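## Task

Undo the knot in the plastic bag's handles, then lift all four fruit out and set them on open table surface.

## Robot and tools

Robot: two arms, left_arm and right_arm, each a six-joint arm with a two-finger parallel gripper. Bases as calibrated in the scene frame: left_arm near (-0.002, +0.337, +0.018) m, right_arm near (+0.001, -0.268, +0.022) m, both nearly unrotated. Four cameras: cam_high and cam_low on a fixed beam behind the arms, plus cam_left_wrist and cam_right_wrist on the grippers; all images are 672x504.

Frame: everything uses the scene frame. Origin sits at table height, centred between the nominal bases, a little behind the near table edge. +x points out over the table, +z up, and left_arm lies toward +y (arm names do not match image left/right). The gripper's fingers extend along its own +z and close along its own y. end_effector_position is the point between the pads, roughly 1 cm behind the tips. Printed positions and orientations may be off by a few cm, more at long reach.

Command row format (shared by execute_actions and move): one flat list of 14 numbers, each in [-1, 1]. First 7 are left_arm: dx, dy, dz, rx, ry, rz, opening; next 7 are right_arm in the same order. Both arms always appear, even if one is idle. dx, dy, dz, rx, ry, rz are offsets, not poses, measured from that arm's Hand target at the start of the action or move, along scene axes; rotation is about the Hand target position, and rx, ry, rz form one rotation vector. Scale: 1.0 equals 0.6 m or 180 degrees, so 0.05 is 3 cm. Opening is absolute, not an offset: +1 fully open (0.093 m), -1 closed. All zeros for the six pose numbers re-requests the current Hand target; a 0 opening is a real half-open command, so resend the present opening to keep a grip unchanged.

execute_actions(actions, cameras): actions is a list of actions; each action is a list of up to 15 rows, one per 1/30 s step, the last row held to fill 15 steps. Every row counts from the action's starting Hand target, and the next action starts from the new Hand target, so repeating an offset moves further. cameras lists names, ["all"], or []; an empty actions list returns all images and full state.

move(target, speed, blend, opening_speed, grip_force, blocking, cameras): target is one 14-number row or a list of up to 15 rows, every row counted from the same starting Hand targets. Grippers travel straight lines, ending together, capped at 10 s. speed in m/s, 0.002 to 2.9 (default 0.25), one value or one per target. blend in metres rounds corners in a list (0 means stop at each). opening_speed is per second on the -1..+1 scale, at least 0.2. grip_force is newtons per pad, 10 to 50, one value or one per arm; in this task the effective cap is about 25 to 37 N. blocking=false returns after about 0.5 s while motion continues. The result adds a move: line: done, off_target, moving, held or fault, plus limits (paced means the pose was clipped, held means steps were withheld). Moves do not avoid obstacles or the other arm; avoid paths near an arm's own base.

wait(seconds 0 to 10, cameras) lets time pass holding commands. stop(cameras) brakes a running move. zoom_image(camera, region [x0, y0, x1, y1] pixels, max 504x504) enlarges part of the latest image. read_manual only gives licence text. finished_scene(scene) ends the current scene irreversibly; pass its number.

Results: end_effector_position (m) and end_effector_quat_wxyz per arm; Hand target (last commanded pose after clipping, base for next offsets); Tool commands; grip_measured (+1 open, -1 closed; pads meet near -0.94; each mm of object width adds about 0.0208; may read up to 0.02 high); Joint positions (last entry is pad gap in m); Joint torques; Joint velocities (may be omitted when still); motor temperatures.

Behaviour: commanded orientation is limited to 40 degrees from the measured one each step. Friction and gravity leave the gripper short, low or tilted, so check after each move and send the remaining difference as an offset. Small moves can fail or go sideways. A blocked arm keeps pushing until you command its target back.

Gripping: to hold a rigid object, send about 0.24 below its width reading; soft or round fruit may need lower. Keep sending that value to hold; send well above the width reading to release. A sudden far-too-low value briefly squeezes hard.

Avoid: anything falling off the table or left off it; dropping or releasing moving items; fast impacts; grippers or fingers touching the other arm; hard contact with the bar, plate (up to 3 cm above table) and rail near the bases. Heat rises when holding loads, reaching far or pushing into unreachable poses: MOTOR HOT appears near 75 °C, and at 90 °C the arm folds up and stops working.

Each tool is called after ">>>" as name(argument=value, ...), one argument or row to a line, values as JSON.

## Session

>>> execute_actions(
  actions=[],
  cameras=["all"],
)

>>> zoom_image(
  camera="cam_high",
  region=[200, 120, 450, 320],
)

Scene clock: 0.00 s.
left_arm: end_effector_position=(+0.3770, +0.3850, +0.0878) grip_measured=+1.000 end_effector_quat_wxyz=(+0.539, -0.086, +0.835, +0.074) | right_arm: end_effector_position=(+0.3744, -0.3107, +0.0918) grip_measured=+1.000 end_effector_quat_wxyz=(+0.524, +0.124, +0.834, -0.117)
Joint positions: left_arm=[0.045 1.552 0.353 0.785 -0.183 -0.038 0.093] | right_arm=[0.021 1.54 0.375 0.705 0.399 0.101 0.093]
Joint velocities: within noise
Joint torques (N m): no reading
Motor temperatures (°C): left_arm=[22 34 41 31 21 24 22] | right_arm=[24 46 37 25 24 26 24]
Heat: left arm: 41 °C; right arm: 46 °C.
Hand target: left_arm +0.3785, +0.3847, +0.0907; +0.542, -0.086, +0.833, +0.073 | right_arm +0.3770, -0.3098, +0.0968; +0.530, +0.125, +0.831, -0.115
Tool commands: left_gripper/opening=+1.0 right_gripper/opening=+1.0

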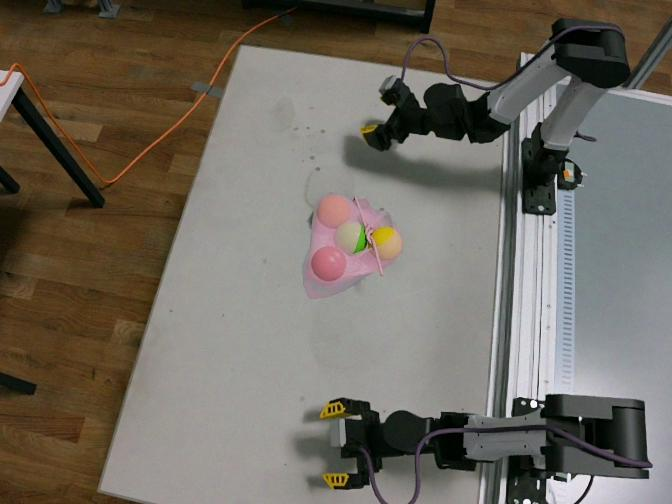

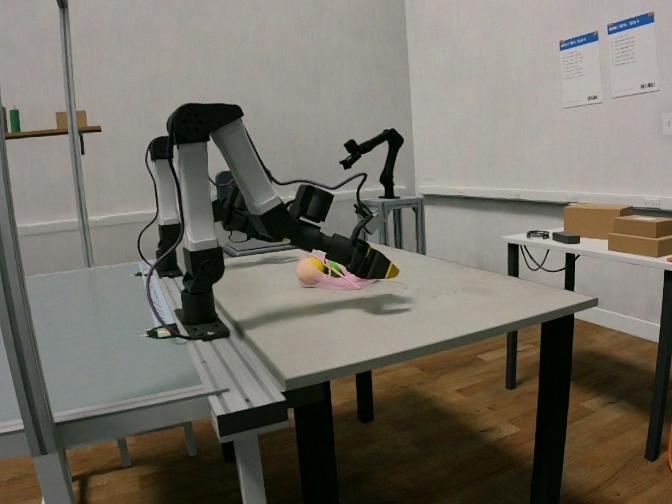

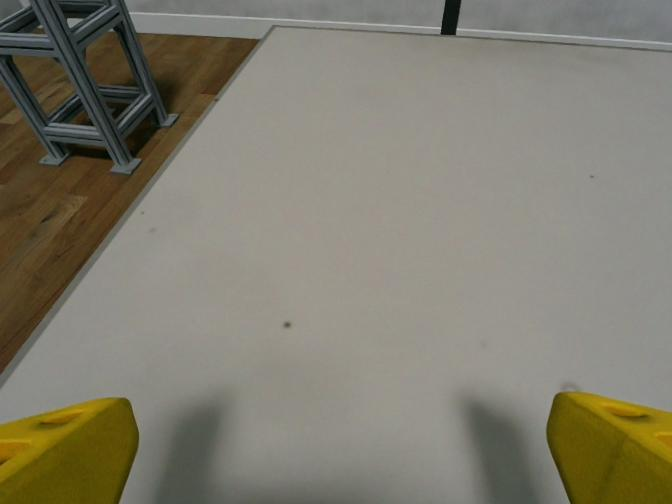

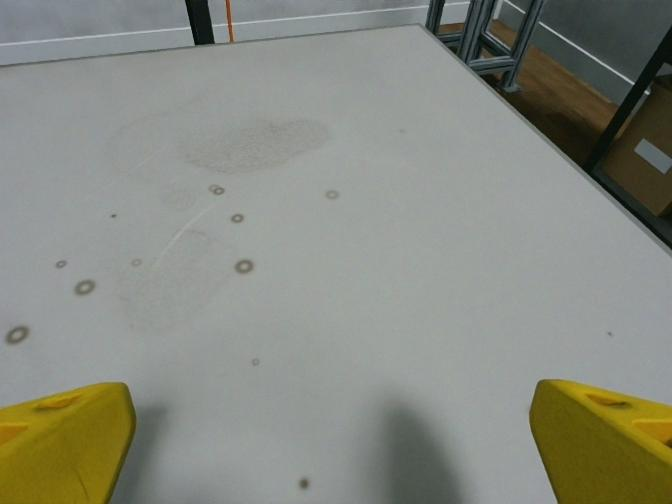

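Scaled by 2.016 from the camera's 672x504 image, which has a finer 960x720 frame.

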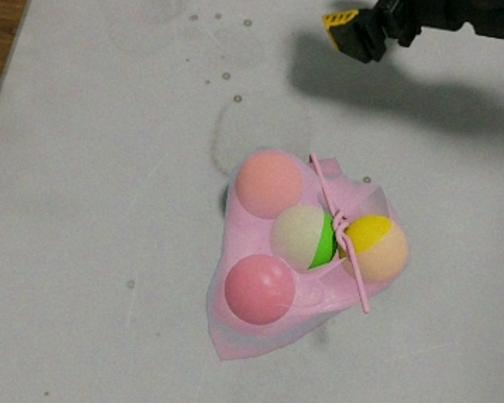

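>>> move(
  target=[
    [-0.1308,-0.4245,0.2655,0.0270,0.1770,-0.2618,-0.4, -0.0783,0.2997,0.2053,0.0164,0.2579,0.1989,-0.4],
  ],
  speed=0.25,
  cameras=["cam_high","cam_left_wrist","cam_right_wrist"],
)

Scene clock: 23.60 s.
left_arm: end_effector_position=(+0.3061, +0.1316, +0.2488) grip_measured=-0.398 end_effector_quat_wxyz=(+0.302, +0.282, +0.906, -0.091) | right_arm: end_effector_position=(+0.3310, -0.1348, +0.2173) grip_measured=-0.398 end_effector_quat_wxyz=(+0.179, -0.161, +0.970, +0.027)
Joint positions: left_arm=[-0.607 1.406 1.373 -0.892 -0.022 0.007 0.026] | right_arm=[0.381 1.577 1.514 -1.147 0.06 0.081 0.026]
Joint torques (N m): left_arm=[-0.62 -4.22 10.36 1.21 0.19 0.16] | right_arm=[0.5 -5.49 9.24 0.65 -0.08 0.02]
Motor temperatures (°C): left_arm=[22 35 43 35 21 24 22] | right_arm=[24 47 38 30 24 26 24]
Heat: left arm: 43 °C; right arm: 47 °C.
Hand target: left_arm +0.3001, +0.1300, +0.2500; +0.287, +0.295, +0.907, -0.093 | right_arm +0.3299, -0.1301, +0.2200; +0.171, -0.171, +0.970, +0.031
Off the commanded pose: left_arm 0.006 m, 2 deg | right_arm 0.006 m, 2 deg.
move: done
Images, in order (width x height): cam_high 672x504, cam_left_wrist 672x504, cam_right_wrist 672x504.

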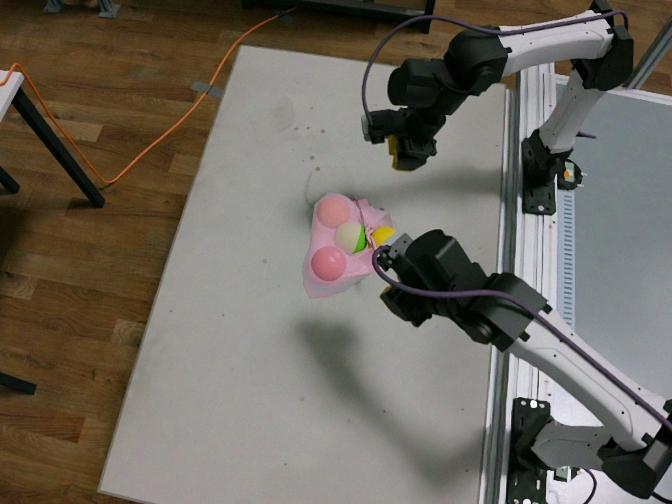

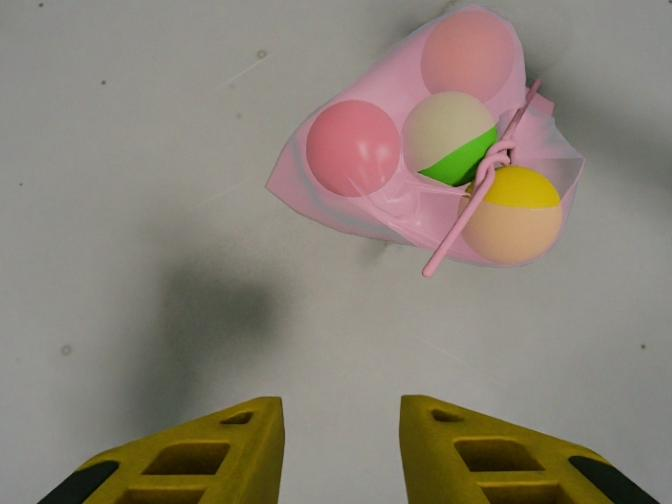

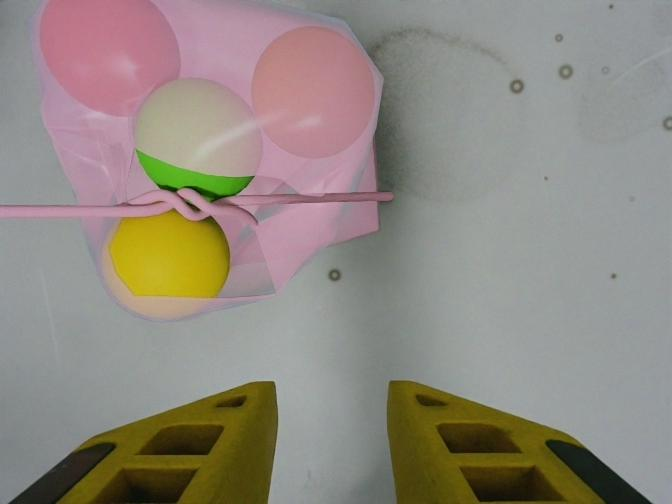

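>>> zoom_image(
  camera="cam_left_wrist",
  region=[400, 60, 600, 290],
)

>>> zoom_image(
  camera="cam_right_wrist",
  region=[60, 130, 300, 310],
)

Scaled by 2.191 from the camera's 672x504 image, which has a finer 960x720 frame.

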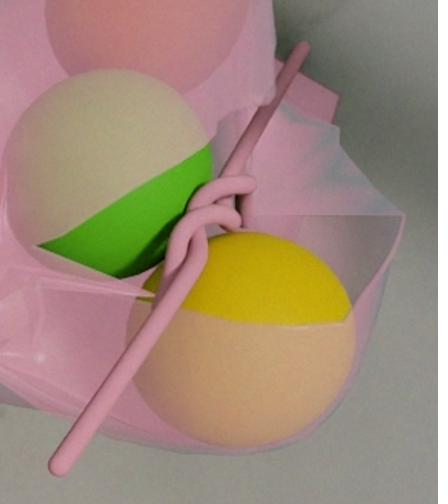

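Scaled by 2.100 from the camera's 672x504 image, which has a finer 960x720 frame.

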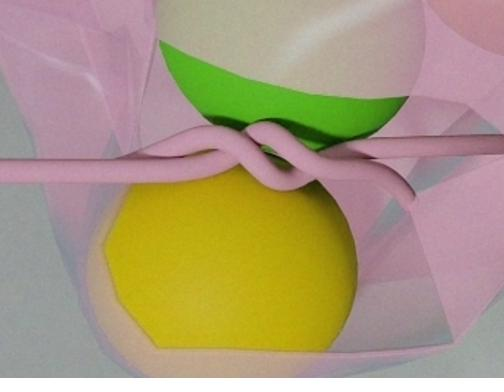

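>>> zoom_image(
  camera="cam_left_wrist",
  region=[450, 100, 560, 220],
)

>>> zoom_image(
  camera="cam_right_wrist",
  region=[100, 160, 280, 260],
)

Scaled by 4.200 from the camera's 672x504 image, which has a finer 960x720 frame.

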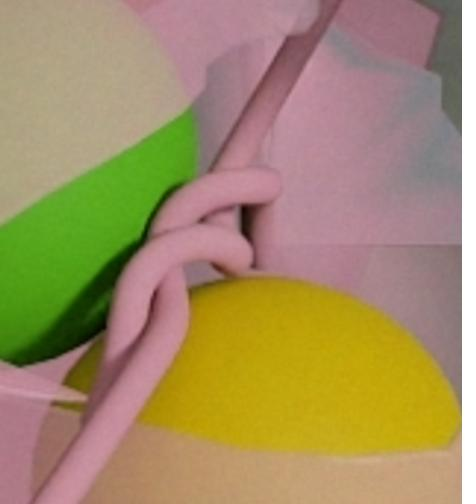

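Scaled by 2.800 from the camera's 672x504 image, which has a finer 960x720 frame.

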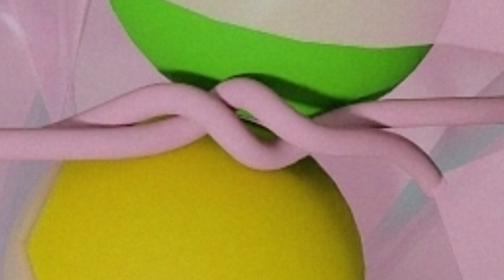

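>>> move(
  target=[
    [0,0,0,0,0,0,-0.4, 0.028,0.0602,-0.1417,-0.0181,0.0216,0.2217,-0.4],
  ],
  speed=0.15,
  cameras=["cam_left_wrist","cam_right_wrist"],
)

>>> zoom_image(
  camera="cam_right_wrist",
  region=[120, 100, 480, 400],
)

Scene clock: 95.10 s.
left_arm: end_effector_position=(+0.3059, +0.1316, +0.2487) grip_measured=-0.398 end_effector_quat_wxyz=(+0.301, +0.282, +0.906, -0.091) | right_arm: end_effector_position=(+0.3414, -0.0966, +0.1392) grip_measured=-0.398 end_effector_quat_wxyz=(+0.109, -0.493, +0.861, +0.061)
Joint positions: left_arm=[-0.607 1.406 1.373 -0.893 -0.022 0.007 0.026] | right_arm=[0.377 1.799 1.488 -1.056 -0.12 -0.609 0.026]
Joint torques (N m): left_arm=[-0.66 -4.22 10.37 1.21 0.17 0.17] | right_arm=[-0.88 -7.19 6.74 0.82 -0.24 0.02]
Motor temperatures (°C): left_arm=[22 34 51 34 21 24 22] | right_arm=[24 47 42 27 24 26 24]
Heat: left arm: 51 °C; right arm: 47 °C.
Hand target: left_arm +0.3000, +0.1300, +0.2500; +0.286, +0.295, +0.907, -0.093 | right_arm +0.3467, -0.0939, +0.1349; +0.113, -0.495, +0.859, +0.066
Off the commanded pose: left_arm 0.006 m, 2 deg | right_arm 0.007 m, 1 deg.
move: done
Images, in order (width x height): cam_left_wrist 672x504, cam_right_wrist 672x504.

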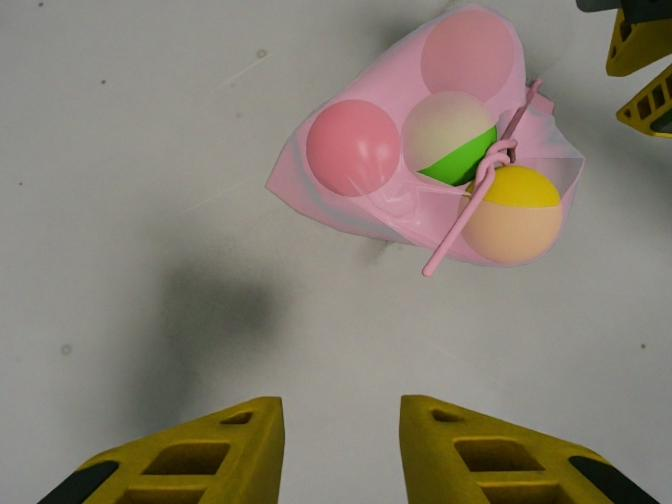

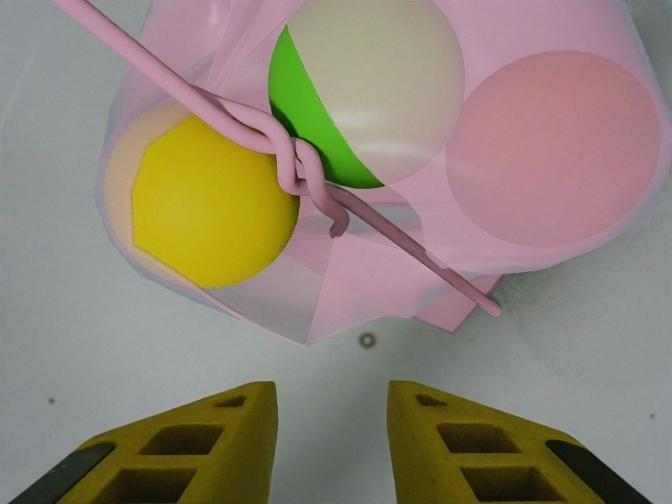

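Scaled by 1.400 from the camera's 672x504 image, which has a finer 960x720 frame.

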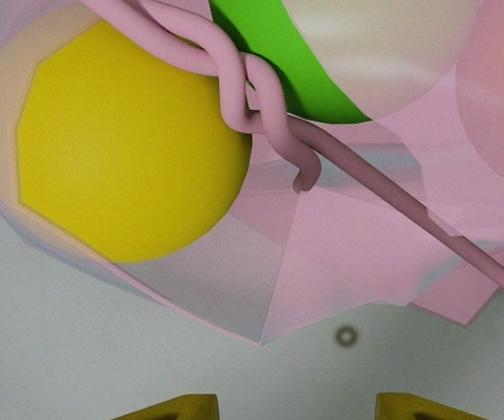

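>>> zoom_image(
  camera="cam_right_wrist",
  region=[260, 120, 420, 260],
)

Scaled by 3.150 from the camera's 672x504 image, which has a finer 960x720 frame.

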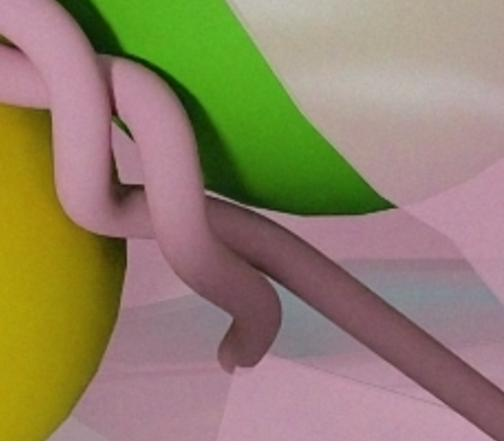

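>>> move(
  target=[
    [0,0,0,0,0,0,-0.4, -0.0132,-0.0768,-0.0498,0.2264,-0.1062,0.0529,-0.5],
  ],
  speed=0.15,
  cameras=["cam_left_wrist","cam_right_wrist"],
)

>>> zoom_image(
  camera="cam_right_wrist",
  region=[200, 150, 480, 400],
)

Scene clock: 144.50 s.
left_arm: end_effector_position=(+0.3059, +0.1316, +0.2487) grip_measured=-0.398 end_effector_quat_wxyz=(+0.301, +0.282, +0.906, -0.091) | right_arm: end_effector_position=(+0.3391, -0.1403, +0.1085) grip_measured=-0.497 end_effector_quat_wxyz=(+0.404, -0.495, +0.715, +0.283)
Joint positions: left_arm=[-0.607 1.406 1.373 -0.893 -0.022 0.007 0.026] | right_arm=[-0.059 1.64 0.829 -0.258 -0.924 -0.98 0.021]
Joint torques (N m): left_arm=[-0.64 -4.23 10.39 1.21 0.19 0.17] | right_arm=[-0.76 -5.71 5.08 1.2 -0.76 0.04]
Heat: left arm: 53 °C; right arm: 49 °C.
Hand target: left_arm +0.3000, +0.1300, +0.2500; +0.286, +0.295, +0.907, -0.093 | right_arm +0.3388, -0.1399, +0.1051; +0.410, -0.497, +0.709, +0.287
Off the commanded pose: left_arm 0.006 m, 2 deg | right_arm 0.003 m, 1 deg.
move: done
Images, in order (width x height): cam_left_wrist 672x504, cam_right_wrist 672x504.

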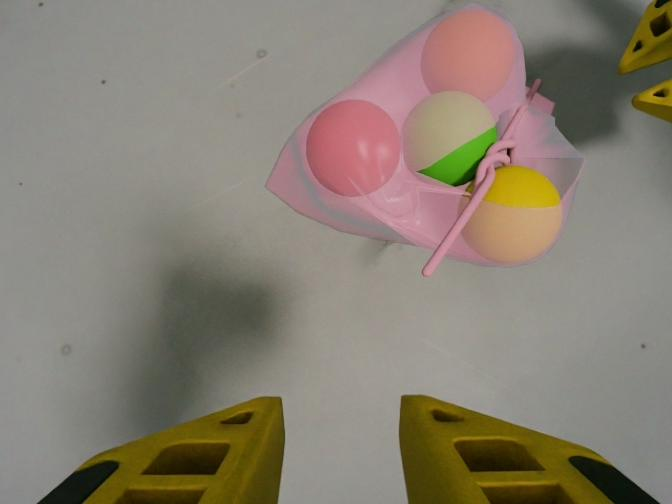

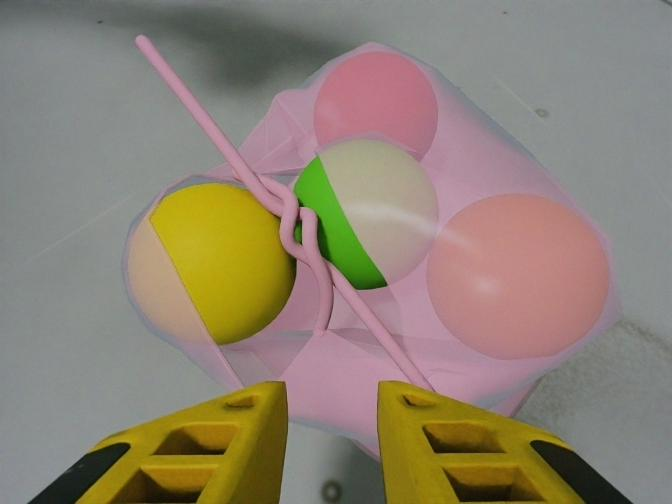

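Scaled by 1.800 from the camera's 672x504 image, which has a finer 960x720 frame.

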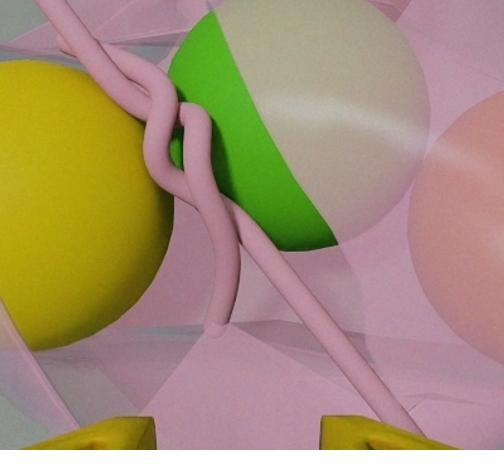

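>>> move(
  target=[
    [0,0,0,0,0,0,-0.4, 0.0107,0.0463,-0.0672,0,0,0,-0.5],
  ],
  speed=0.08,
  cameras=["cam_right_wrist"],
)

>>> zoom_image(
  camera="cam_right_wrist",
  region=[200, 200, 480, 480],
)

Scene clock: 191.43 s.
left_arm: end_effector_position=(+0.3059, +0.1316, +0.2487) grip_measured=-0.398 end_effector_quat_wxyz=(+0.301, +0.282, +0.906, -0.091) | right_arm: end_effector_position=(+0.3456, -0.1136, +0.0719) grip_measured=-0.497 end_effector_quat_wxyz=(+0.413, -0.498, +0.705, +0.291)
Joint positions: left_arm=[-0.607 1.406 1.373 -0.893 -0.022 0.007 0.026] | right_arm=[0.02 1.77 0.754 0.048 -0.912 -0.872 0.021]
Joint velocities: left_arm=[within noise] | right_arm=[-0.007 -0.007 0.051 -0.022 0.007 -0.11 -0.001]
Joint torques (N m): left_arm=[-0.66 -4.29 10.35 1.21 0.17 0.18] | right_arm=[0.51 -6.08 4.56 1.37 -0.36 0.23]
Heat: left arm: 53 °C; right arm: 47 °C.
Hand target: left_arm +0.3000, +0.1300, +0.2500; +0.286, +0.295, +0.907, -0.093 | right_arm +0.3453, -0.1122, +0.0648; +0.410, -0.497, +0.709, +0.287
Off the commanded pose: left_arm 0.006 m, 2 deg | right_arm 0.007 m, 1 deg.
move: done
Images, in order (width x height): cam_right_wrist 672x504.

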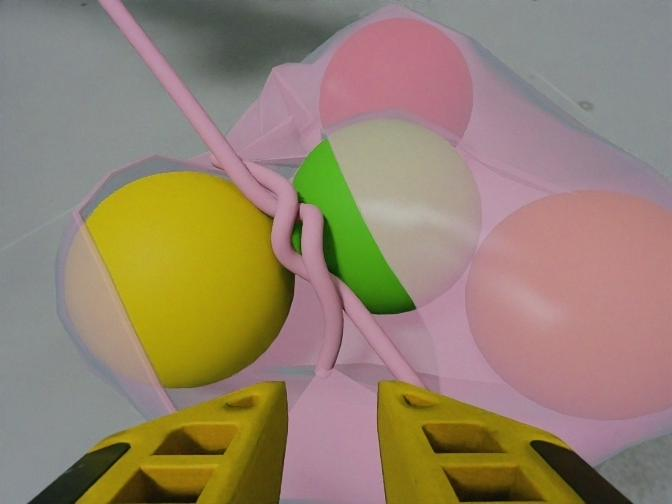

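Scaled by 1.800 from the camera's 672x504 image, which has a finer 960x720 frame.

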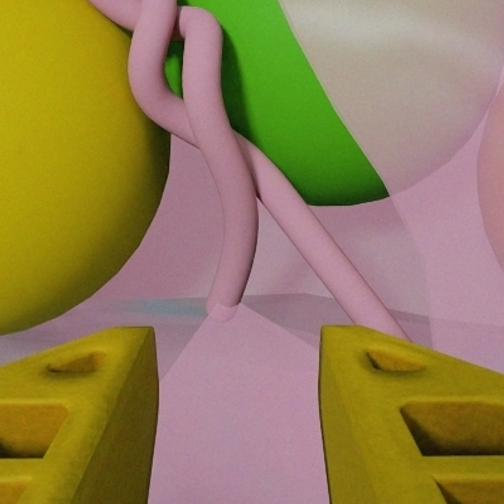

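>>> move(
  target=[
    [0,0,0,0,0,0,-0.4, 0.0225,0.0575,-0.0517,0,0,0,-0.5],
  ],
  speed=0.06,
  cameras=["cam_right_wrist"],
)

>>> zoom_image(
  camera="cam_right_wrist",
  region=[200, 224, 480, 504],
)

Scene clock: 201.50 s.
left_arm: end_effector_position=(+0.3059, +0.1316, +0.2487) grip_measured=-0.398 end_effector_quat_wxyz=(+0.301, +0.282, +0.906, -0.091) | right_arm: end_effector_position=(+0.3552, -0.0805, +0.0374) grip_measured=-0.498 end_effector_quat_wxyz=(+0.406, -0.496, +0.709, +0.293)
Joint positions: left_arm=[-0.607 1.406 1.373 -0.893 -0.022 0.007 0.026] | right_arm=[0.124 1.928 0.754 0.289 -0.848 -0.743 0.021]
Joint torques (N m): left_arm=[-0.68 -4.21 10.39 1.23 0.16 0.18] | right_arm=[0.58 -6.8 5.19 1.52 -0.29 0.21]
Heat: left arm: 54 °C; right arm: 47 °C.
Hand target: left_arm +0.3000, +0.1300, +0.2500; +0.286, +0.295, +0.907, -0.093 | right_arm +0.3588, -0.0778, +0.0337; +0.410, -0.497, +0.709, +0.287
Off the commanded pose: left_arm 0.006 m, 2 deg | right_arm 0.006 m, 1 deg.
move: done
Images, in order (width x height): cam_right_wrist 672x504.

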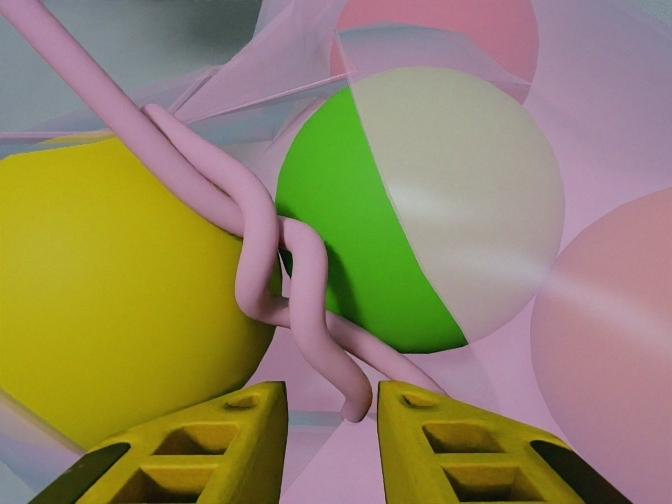

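Scaled by 1.800 from the camera's 672x504 image, which has a finer 960x720 frame.

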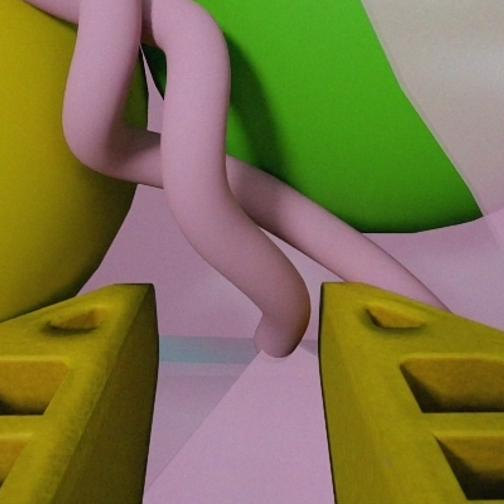

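>>> move(
  target=[
    [0,0,0,0,0,0,-0.4, 0.0015,0.011,0.0125,0,0,0,-0.5],
  ],
  speed=0.05,
  cameras=["cam_right_wrist"],
)

>>> zoom_image(
  camera="cam_right_wrist",
  region=[200, 224, 480, 504],
)

Scene clock: 210.70 s.
left_arm: end_effector_position=(+0.3059, +0.1316, +0.2487) grip_measured=-0.398 end_effector_quat_wxyz=(+0.301, +0.282, +0.906, -0.091) | right_arm: end_effector_position=(+0.3529, -0.0748, +0.0363) grip_measured=-0.498 end_effector_quat_wxyz=(+0.399, -0.494, +0.713, +0.296)
Joint positions: left_arm=[-0.607 1.406 1.373 -0.893 -0.022 0.007 0.026] | right_arm=[0.143 1.928 0.754 0.289 -0.833 -0.719 0.021]
Joint torques (N m): left_arm=[-0.68 -4.16 10.43 1.2 0.19 0.19] | right_arm=[0.68 -8.61 6.23 1.42 -0.3 0.19]
Heat: left arm: 54 °C; right arm: 47 °C.
Hand target: left_arm +0.3000, +0.1300, +0.2500; +0.286, +0.295, +0.907, -0.093 | right_arm +0.3596, -0.0711, +0.0411; +0.410, -0.497, +0.709, +0.287
Off the commanded pose: left_arm 0.006 m, 2 deg | right_arm 0.009 m, 2 deg.
move: done
Images, in order (width x height): cam_right_wrist 672x504.

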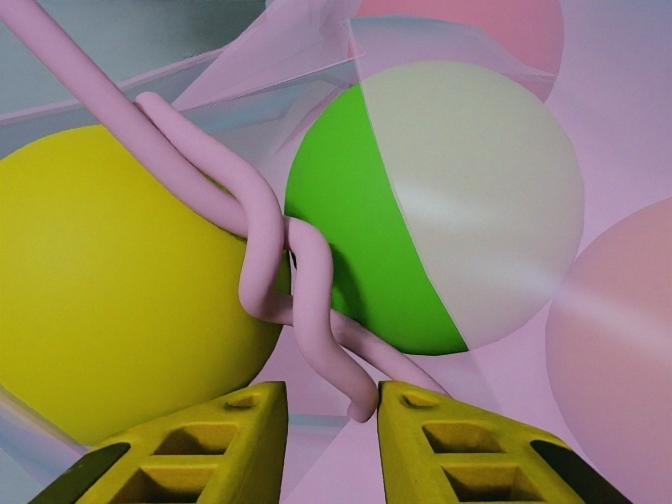

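Scaled by 1.800 from the camera's 672x504 image, which has a finer 960x720 frame.

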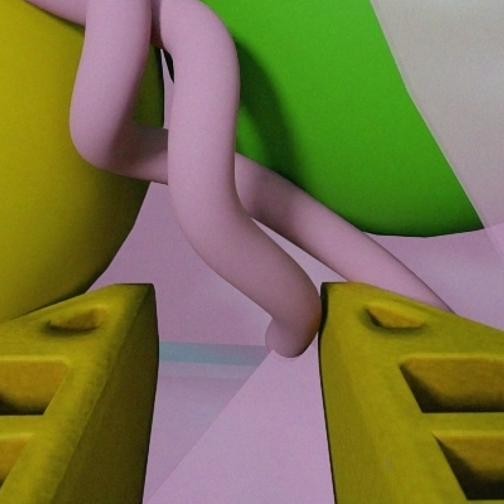

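>>> move(
  target=[
    [0,0,0,0,0,0,-0.4, 0,0,0,0,0,0,-1.0],
  ],
  speed=0.05,
  opening_speed=0.8,
  cameras=["cam_right_wrist"],
)

>>> zoom_image(
  camera="cam_right_wrist",
  region=[200, 224, 480, 504],
)

Scene clock: 213.77 s.
left_arm: end_effector_position=(+0.3059, +0.1316, +0.2487) grip_measured=-0.398 end_effector_quat_wxyz=(+0.301, +0.282, +0.906, -0.091) | right_arm: end_effector_position=(+0.3530, -0.0749, +0.0361) grip_measured=-0.913 end_effector_quat_wxyz=(+0.399, -0.494, +0.714, +0.296)
Joint positions: left_arm=[-0.607 1.406 1.373 -0.893 -0.022 0.007 0.026] | right_arm=[0.143 1.928 0.754 0.289 -0.832 -0.719 0.001]
Joint torques (N m): left_arm=[-0.65 -4.16 10.41 1.21 0.18 0.15] | right_arm=[0.66 -8.38 5.98 1.39 -0.37 0.22]
Heat: left arm: 54 °C; right arm: 47 °C.
Hand target: left_arm +0.3000, +0.1300, +0.2500; +0.286, +0.295, +0.907, -0.093 | right_arm +0.3596, -0.0711, +0.0412; +0.410, -0.497, +0.709, +0.287
Off the commanded pose: left_arm 0.006 m, 2 deg | right_arm 0.009 m, 2 deg.
move: done
Images, in order (width x height): cam_right_wrist 672x504.

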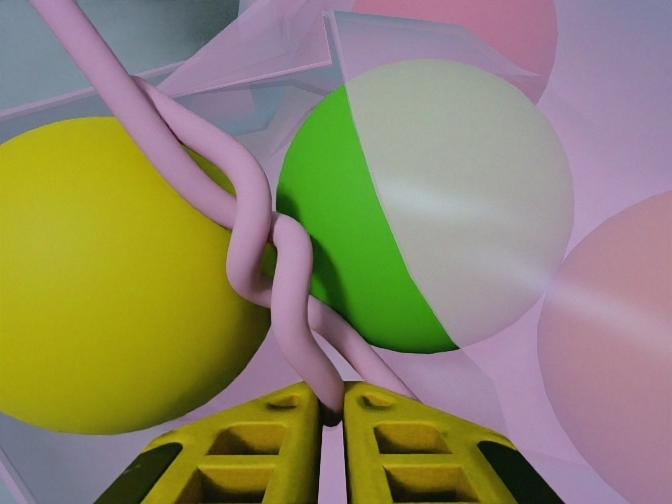

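Scaled by 1.800 from the camera's 672x504 image, which has a finer 960x720 frame.

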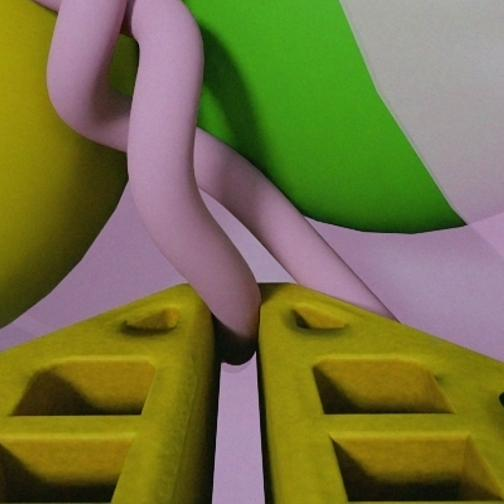

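>>> move(
  target=[
    [0,0,0,0,0,0,-0.4, -0.02,-0.06,0.02,0,0,0,-1.0],
  ],
  speed=0.06,
  cameras=["cam_right_wrist","cam_left_wrist"],
)

>>> zoom_image(
  camera="cam_left_wrist",
  region=[400, 60, 600, 290],
)

Scene clock: 217.87 s.
left_arm: end_effector_position=(+0.3059, +0.1316, +0.2487) grip_measured=-0.398 end_effector_quat_wxyz=(+0.301, +0.282, +0.906, -0.091) | right_arm: end_effector_position=(+0.3530, -0.1065, +0.0442) grip_measured=-0.913 end_effector_quat_wxyz=(+0.408, -0.494, +0.714, +0.282)
Joint positions: left_arm=[-0.607 1.406 1.373 -0.893 -0.022 0.007 0.026] | right_arm=[0.05 1.871 0.743 0.187 -0.867 -0.827 0.001]
Joint torques (N m): left_arm=[-0.62 -4.14 10.39 1.2 0.17 0.17] | right_arm=[-0.77 -10.88 4.33 0.85 -0.67 0.05]
Heat: left arm: 54 °C; right arm: 48 °C.
Hand target: left_arm +0.3000, +0.1300, +0.2500; +0.286, +0.295, +0.907, -0.093 | right_arm +0.3477, -0.1071, +0.0532; +0.410, -0.497, +0.709, +0.287
Off the commanded pose: left_arm 0.006 m, 2 deg | right_arm 0.010 m, 1 deg.
move: done
Images, in order (width x height): cam_left_wrist 672x504, cam_right_wrist 672x504.

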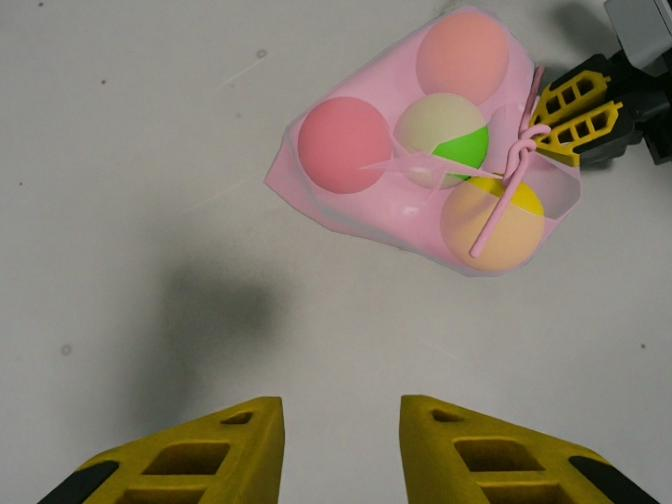

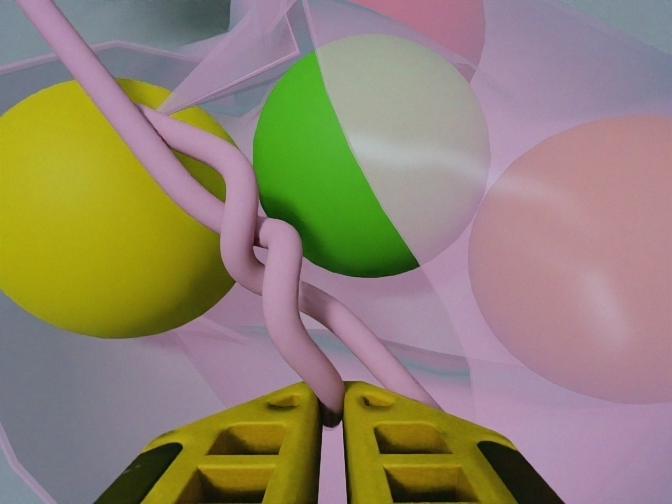

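Scaled by 2.191 from the camera's 672x504 image, which has a finer 960x720 frame.

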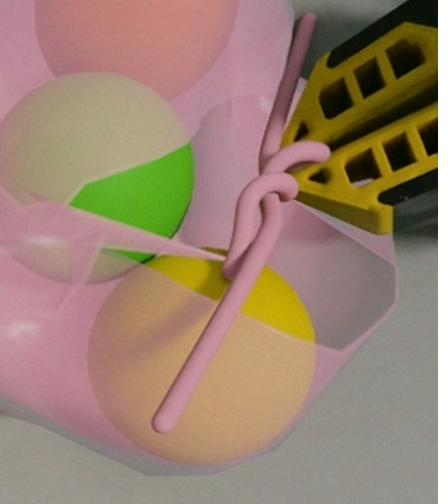

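>>> move(
  target=[
    [0,0,0,0,0,0,-0.4, 0.008,0.03,0.075,0,0,0,-1.0],
  ],
  speed=0.08,
  cameras=["cam_right_wrist","cam_left_wrist"],
)

>>> zoom_image(
  camera="cam_left_wrist",
  region=[400, 60, 600, 290],
)

Scene clock: 241.07 s.
left_arm: end_effector_position=(+0.3059, +0.1316, +0.2487) grip_measured=-0.398 end_effector_quat_wxyz=(+0.301, +0.282, +0.906, -0.091) | right_arm: end_effector_position=(+0.3479, -0.0911, +0.0852) grip_measured=-0.913 end_effector_quat_wxyz=(+0.405, -0.495, +0.710, +0.294)
Joint positions: left_arm=[-0.607 1.406 1.373 -0.893 -0.022 0.007 0.026] | right_arm=[0.096 1.743 0.784 0.048 -0.865 -0.773 0.001]
Joint torques (N m): left_arm=[-0.57 -4.25 10.36 1.2 0.17 0.16] | right_arm=[0.54 -10.09 8.06 0.91 -0.35 0.24]
Motor temperatures (°C): left_arm=[22 32 54 33 21 24 22] | right_arm=[24 53 38 29 25 26 24]
Heat: left arm: 54 °C; right arm: 53 °C.
Hand target: left_arm +0.3000, +0.1300, +0.2500; +0.286, +0.295, +0.907, -0.093 | right_arm +0.3524, -0.0891, +0.0981; +0.410, -0.497, +0.709, +0.287
Off the commanded pose: left_arm 0.006 m, 2 deg | right_arm 0.014 m, 1 deg.
move: off_target (right_arm)
Images, in order (width x height): cam_left_wrist 672x504, cam_right_wrist 672x504.

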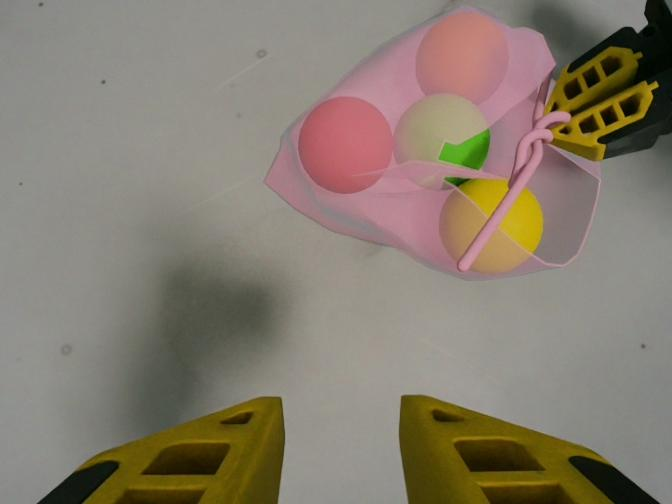

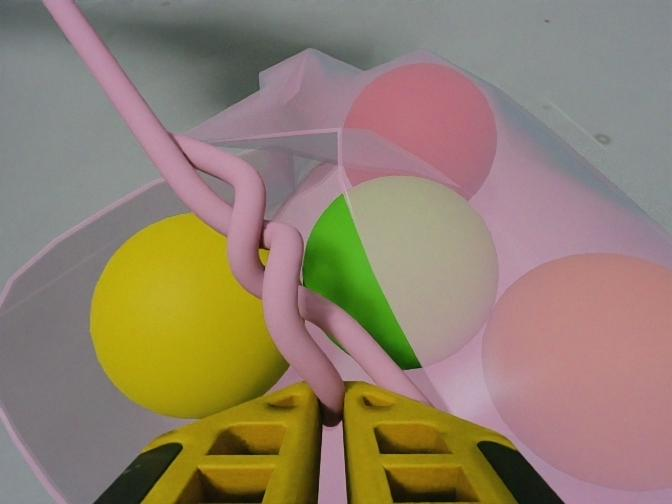

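Scaled by 2.191 from the camera's 672x504 image, which has a finer 960x720 frame.

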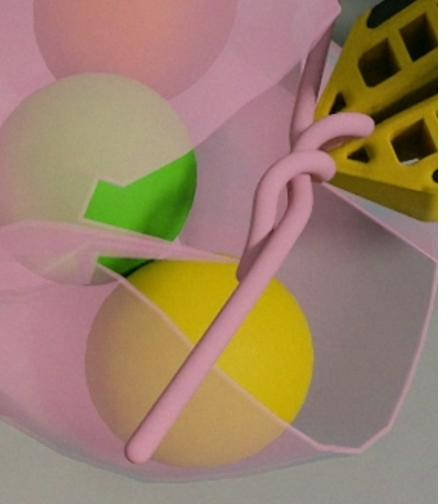

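>>> move(
  target=[
    [0,0,0,0,0,0,-0.4, 0.0,0.025,0.08,0,0,0,-1.0],
  ],
  speed=0.08,
  cameras=["cam_right_wrist","cam_left_wrist","cam_high","cam_low"],
)

>>> zoom_image(
  camera="cam_left_wrist",
  region=[400, 60, 600, 290],
)

>>> zoom_image(
  camera="cam_low",
  region=[260, 190, 460, 320],
)

Scene clock: 245.23 s.
left_arm: end_effector_position=(+0.3059, +0.1316, +0.2487) grip_measured=-0.398 end_effector_quat_wxyz=(+0.301, +0.282, +0.906, -0.091) | right_arm: end_effector_position=(+0.3496, -0.0760, +0.1312) grip_measured=-0.913 end_effector_quat_wxyz=(+0.404, -0.495, +0.711, +0.294)
Joint positions: left_arm=[-0.607 1.406 1.373 -0.893 -0.022 0.007 0.026] | right_arm=[0.148 1.638 0.879 -0.11 -0.831 -0.714 0.001]
Joint torques (N m): left_arm=[-0.66 -4.18 10.35 1.19 0.18 0.17] | right_arm=[0.54 -9.65 9.09 0.95 -0.26 0.22]
Heat: left arm: 54 °C; right arm: 53 °C.
Hand target: left_arm +0.3000, +0.1300, +0.2500; +0.286, +0.295, +0.907, -0.093 | right_arm +0.3524, -0.0741, +0.1463; +0.410, -0.497, +0.709, +0.287
Off the commanded pose: left_arm 0.006 m, 2 deg | right_arm 0.015 m, 1 deg.
move: off_target (right_arm)

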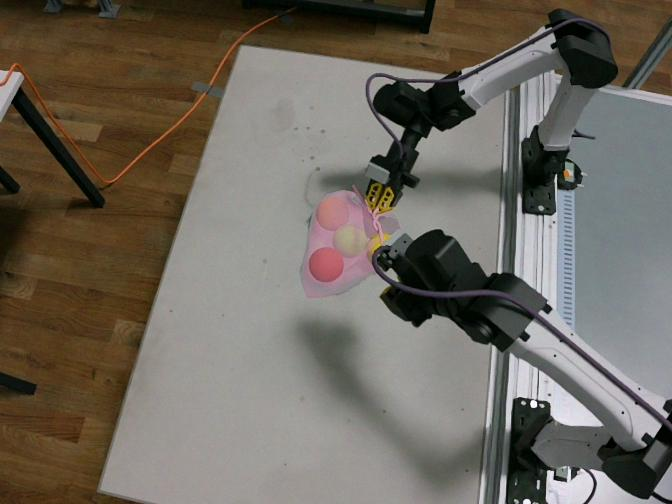

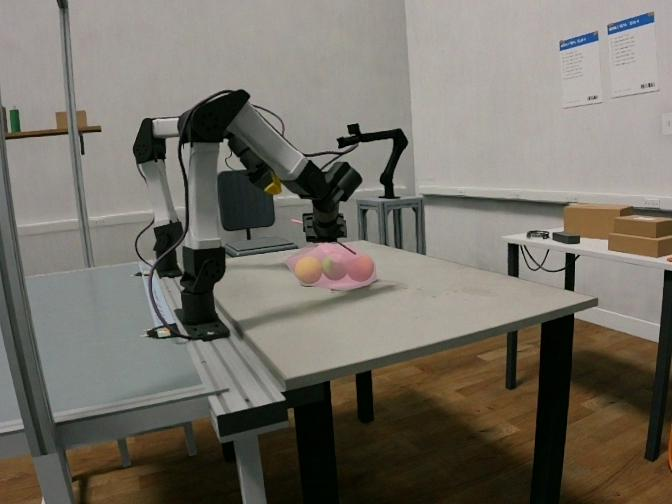

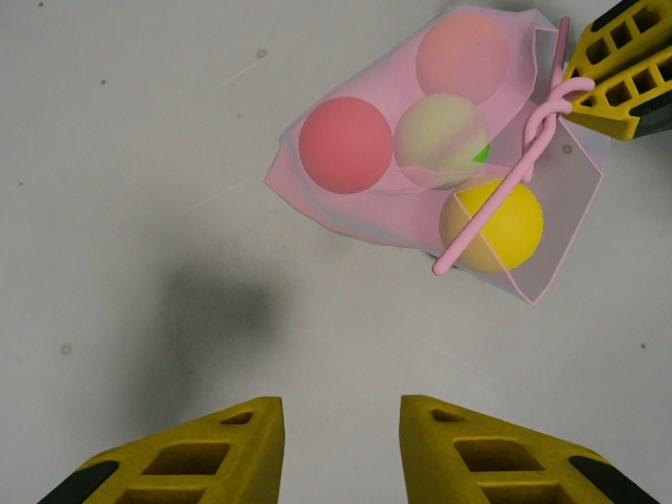

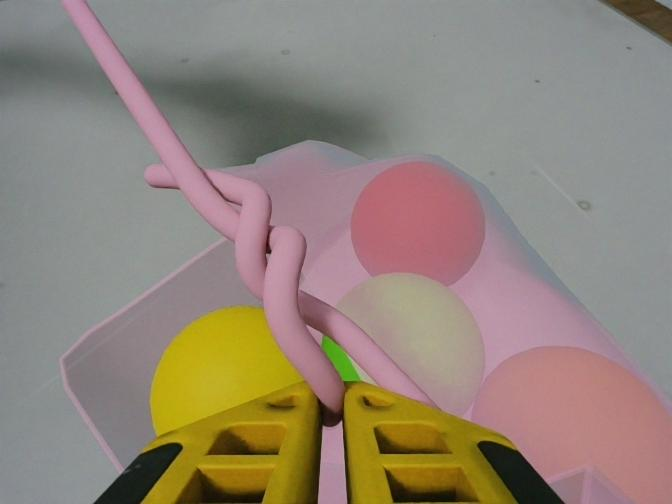

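Scaled by 2.191 from the camera's 672x504 image, which has a finer 960x720 frame.

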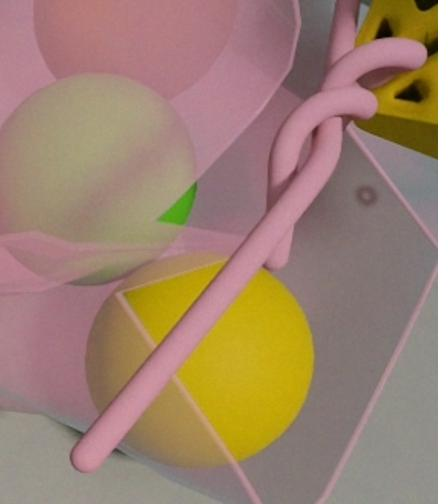

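Scaled by 2.520 from the camera's 672x504 image, which has a finer 960x720 frame.

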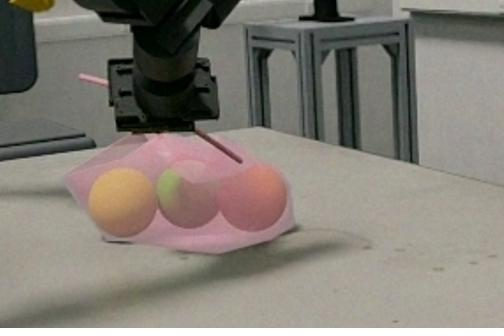

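>>> move(
  target=[
    [0,0,0,0,0,0,-0.4, 0,0,0,0.1308,-0.0468,-0.0025,-1.0],
  ],
  speed=0.15,
  cameras=["cam_right_wrist","cam_left_wrist"],
)

>>> zoom_image(
  camera="cam_left_wrist",
  region=[400, 60, 600, 290],
)

Scene clock: 283.43 s.
left_arm: end_effector_position=(+0.3059, +0.1316, +0.2487) grip_measured=-0.398 end_effector_quat_wxyz=(+0.301, +0.282, +0.906, -0.091) | right_arm: end_effector_position=(+0.3547, -0.0734, +0.1490) grip_measured=-0.913 end_effector_quat_wxyz=(+0.553, -0.420, +0.610, +0.382)
Joint positions: left_arm=[-0.607 1.406 1.373 -0.893 -0.022 0.007 0.026] | right_arm=[0.095 1.804 0.593 0.979 -1.057 -0.216 0.001]
Joint torques (N m): left_arm=[-0.68 -4.21 10.33 1.21 0.17 0.15] | right_arm=[-0.73 -5.81 4.26 1.83 -0.26 0.24]
Motor temperatures (°C): left_arm=[22 32 55 33 21 24 22] | right_arm=[24 52 40 29 25 26 25]
Heat: left arm: 55 °C; right arm: 52 °C.
Hand target: left_arm +0.3000, +0.1300, +0.2500; +0.286, +0.295, +0.907, -0.093 | right_arm +0.3524, -0.0741, +0.1462; +0.554, -0.420, +0.606, +0.387
Off the commanded pose: left_arm 0.006 m, 2 deg | right_arm 0.004 m, 1 deg.
move: done
Images, in order (width x height): cam_left_wrist 672x504, cam_right_wrist 672x504.

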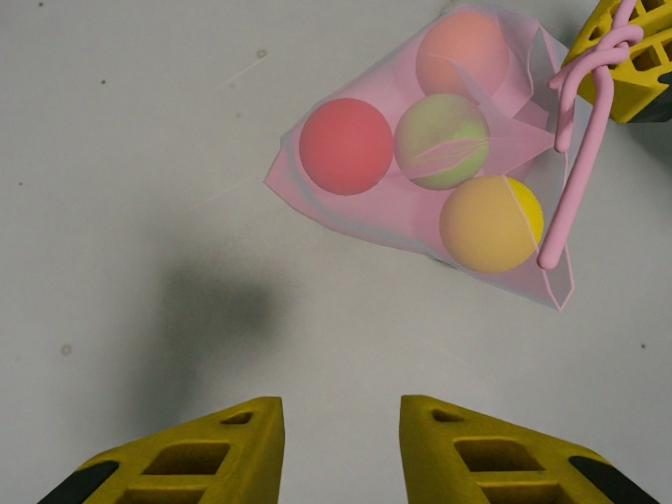

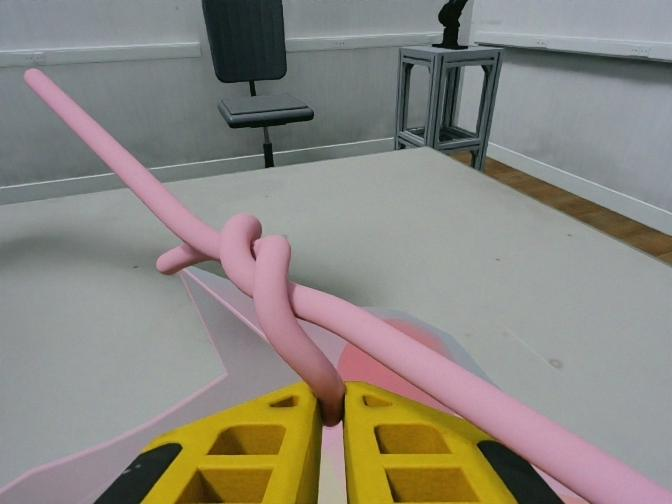

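Scaled by 2.191 from the camera's 672x504 image, which has a finer 960x720 frame.

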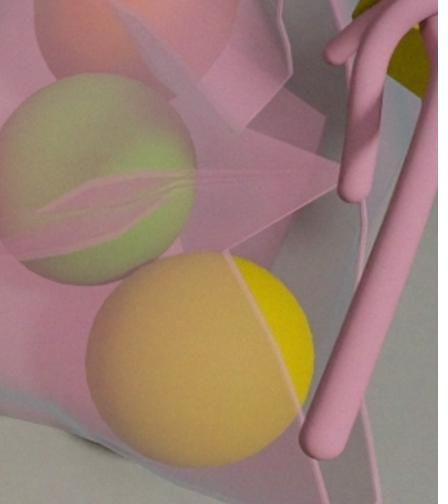

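>>> move(
  target=[
    [-0.0833,-0.1167,-0.0833,-0.0707,-0.1328,0.0507,-0.4, 0,0,0,0,0,0,-1.0],
    [-0.07,-0.2167,-0.1367,-0.1178,-0.2214,0.0845,-0.45, 0,0,0,0,0,0,-1.0],
  ],
  speed=0.12,
  blend=[0.03,0],
  cameras=["cam_left_wrist","cam_right_wrist","cam_high"],
)

Scene clock: 338.30 s.
left_arm: end_effector_position=(+0.2595, -0.0010, +0.1686) grip_measured=-0.448 end_effector_quat_wxyz=(+0.625, +0.137, +0.760, -0.112) | right_arm: end_effector_position=(+0.3548, -0.0734, +0.1494) grip_measured=-0.913 end_effector_quat_wxyz=(+0.553, -0.420, +0.609, +0.382)
Joint positions: left_arm=[-1.216 1.678 0.675 0.72 -0.847 -0.198 0.024] | right_arm=[0.095 1.804 0.593 0.982 -1.057 -0.214 0.001]
Joint torques (N m): left_arm=[-0.8 -5.2 5.42 2.56 -0.39 0.16] | right_arm=[-0.68 -5.91 4.22 1.83 -0.29 0.22]
Motor temperatures (°C): left_arm=[22 31 54 34 21 24 22] | right_arm=[24 47 38 35 25 26 25]
Heat: left arm: 54 °C; right arm: 47 °C.
Hand target: left_arm +0.2581, +0.0000, +0.1681; +0.633, +0.133, +0.754, -0.111 | right_arm +0.3524, -0.0741, +0.1463; +0.554, -0.420, +0.606, +0.387
Off the commanded pose: left_arm 0.002 m, 1 deg | right_arm 0.004 m, 1 deg.
move: done
Images, in order (width x height): cam_high 672x504, cam_left_wrist 672x504, cam_right_wrist 672x504.

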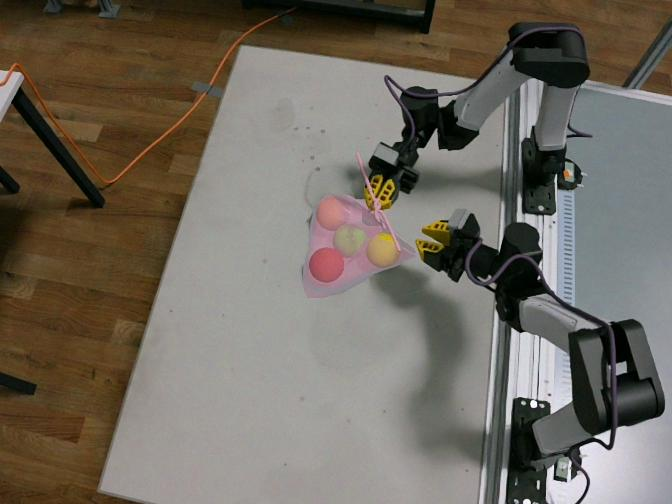

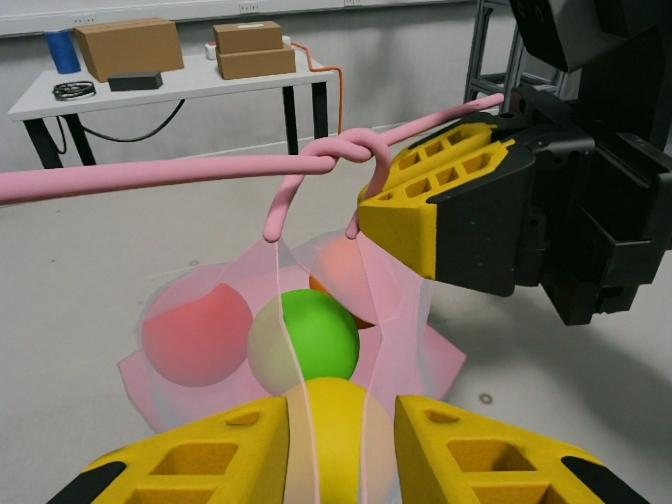

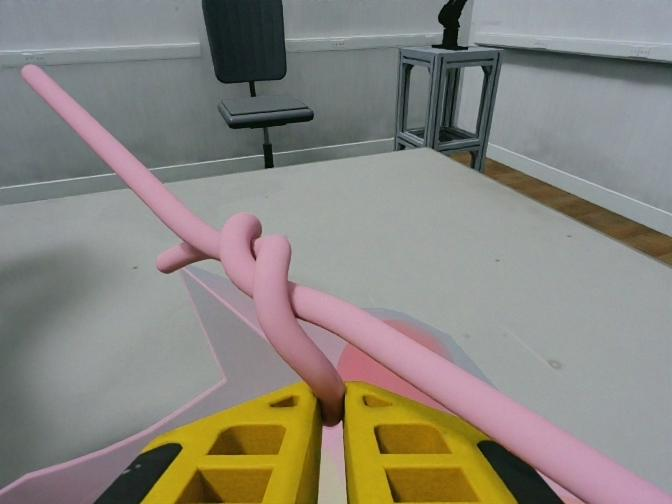

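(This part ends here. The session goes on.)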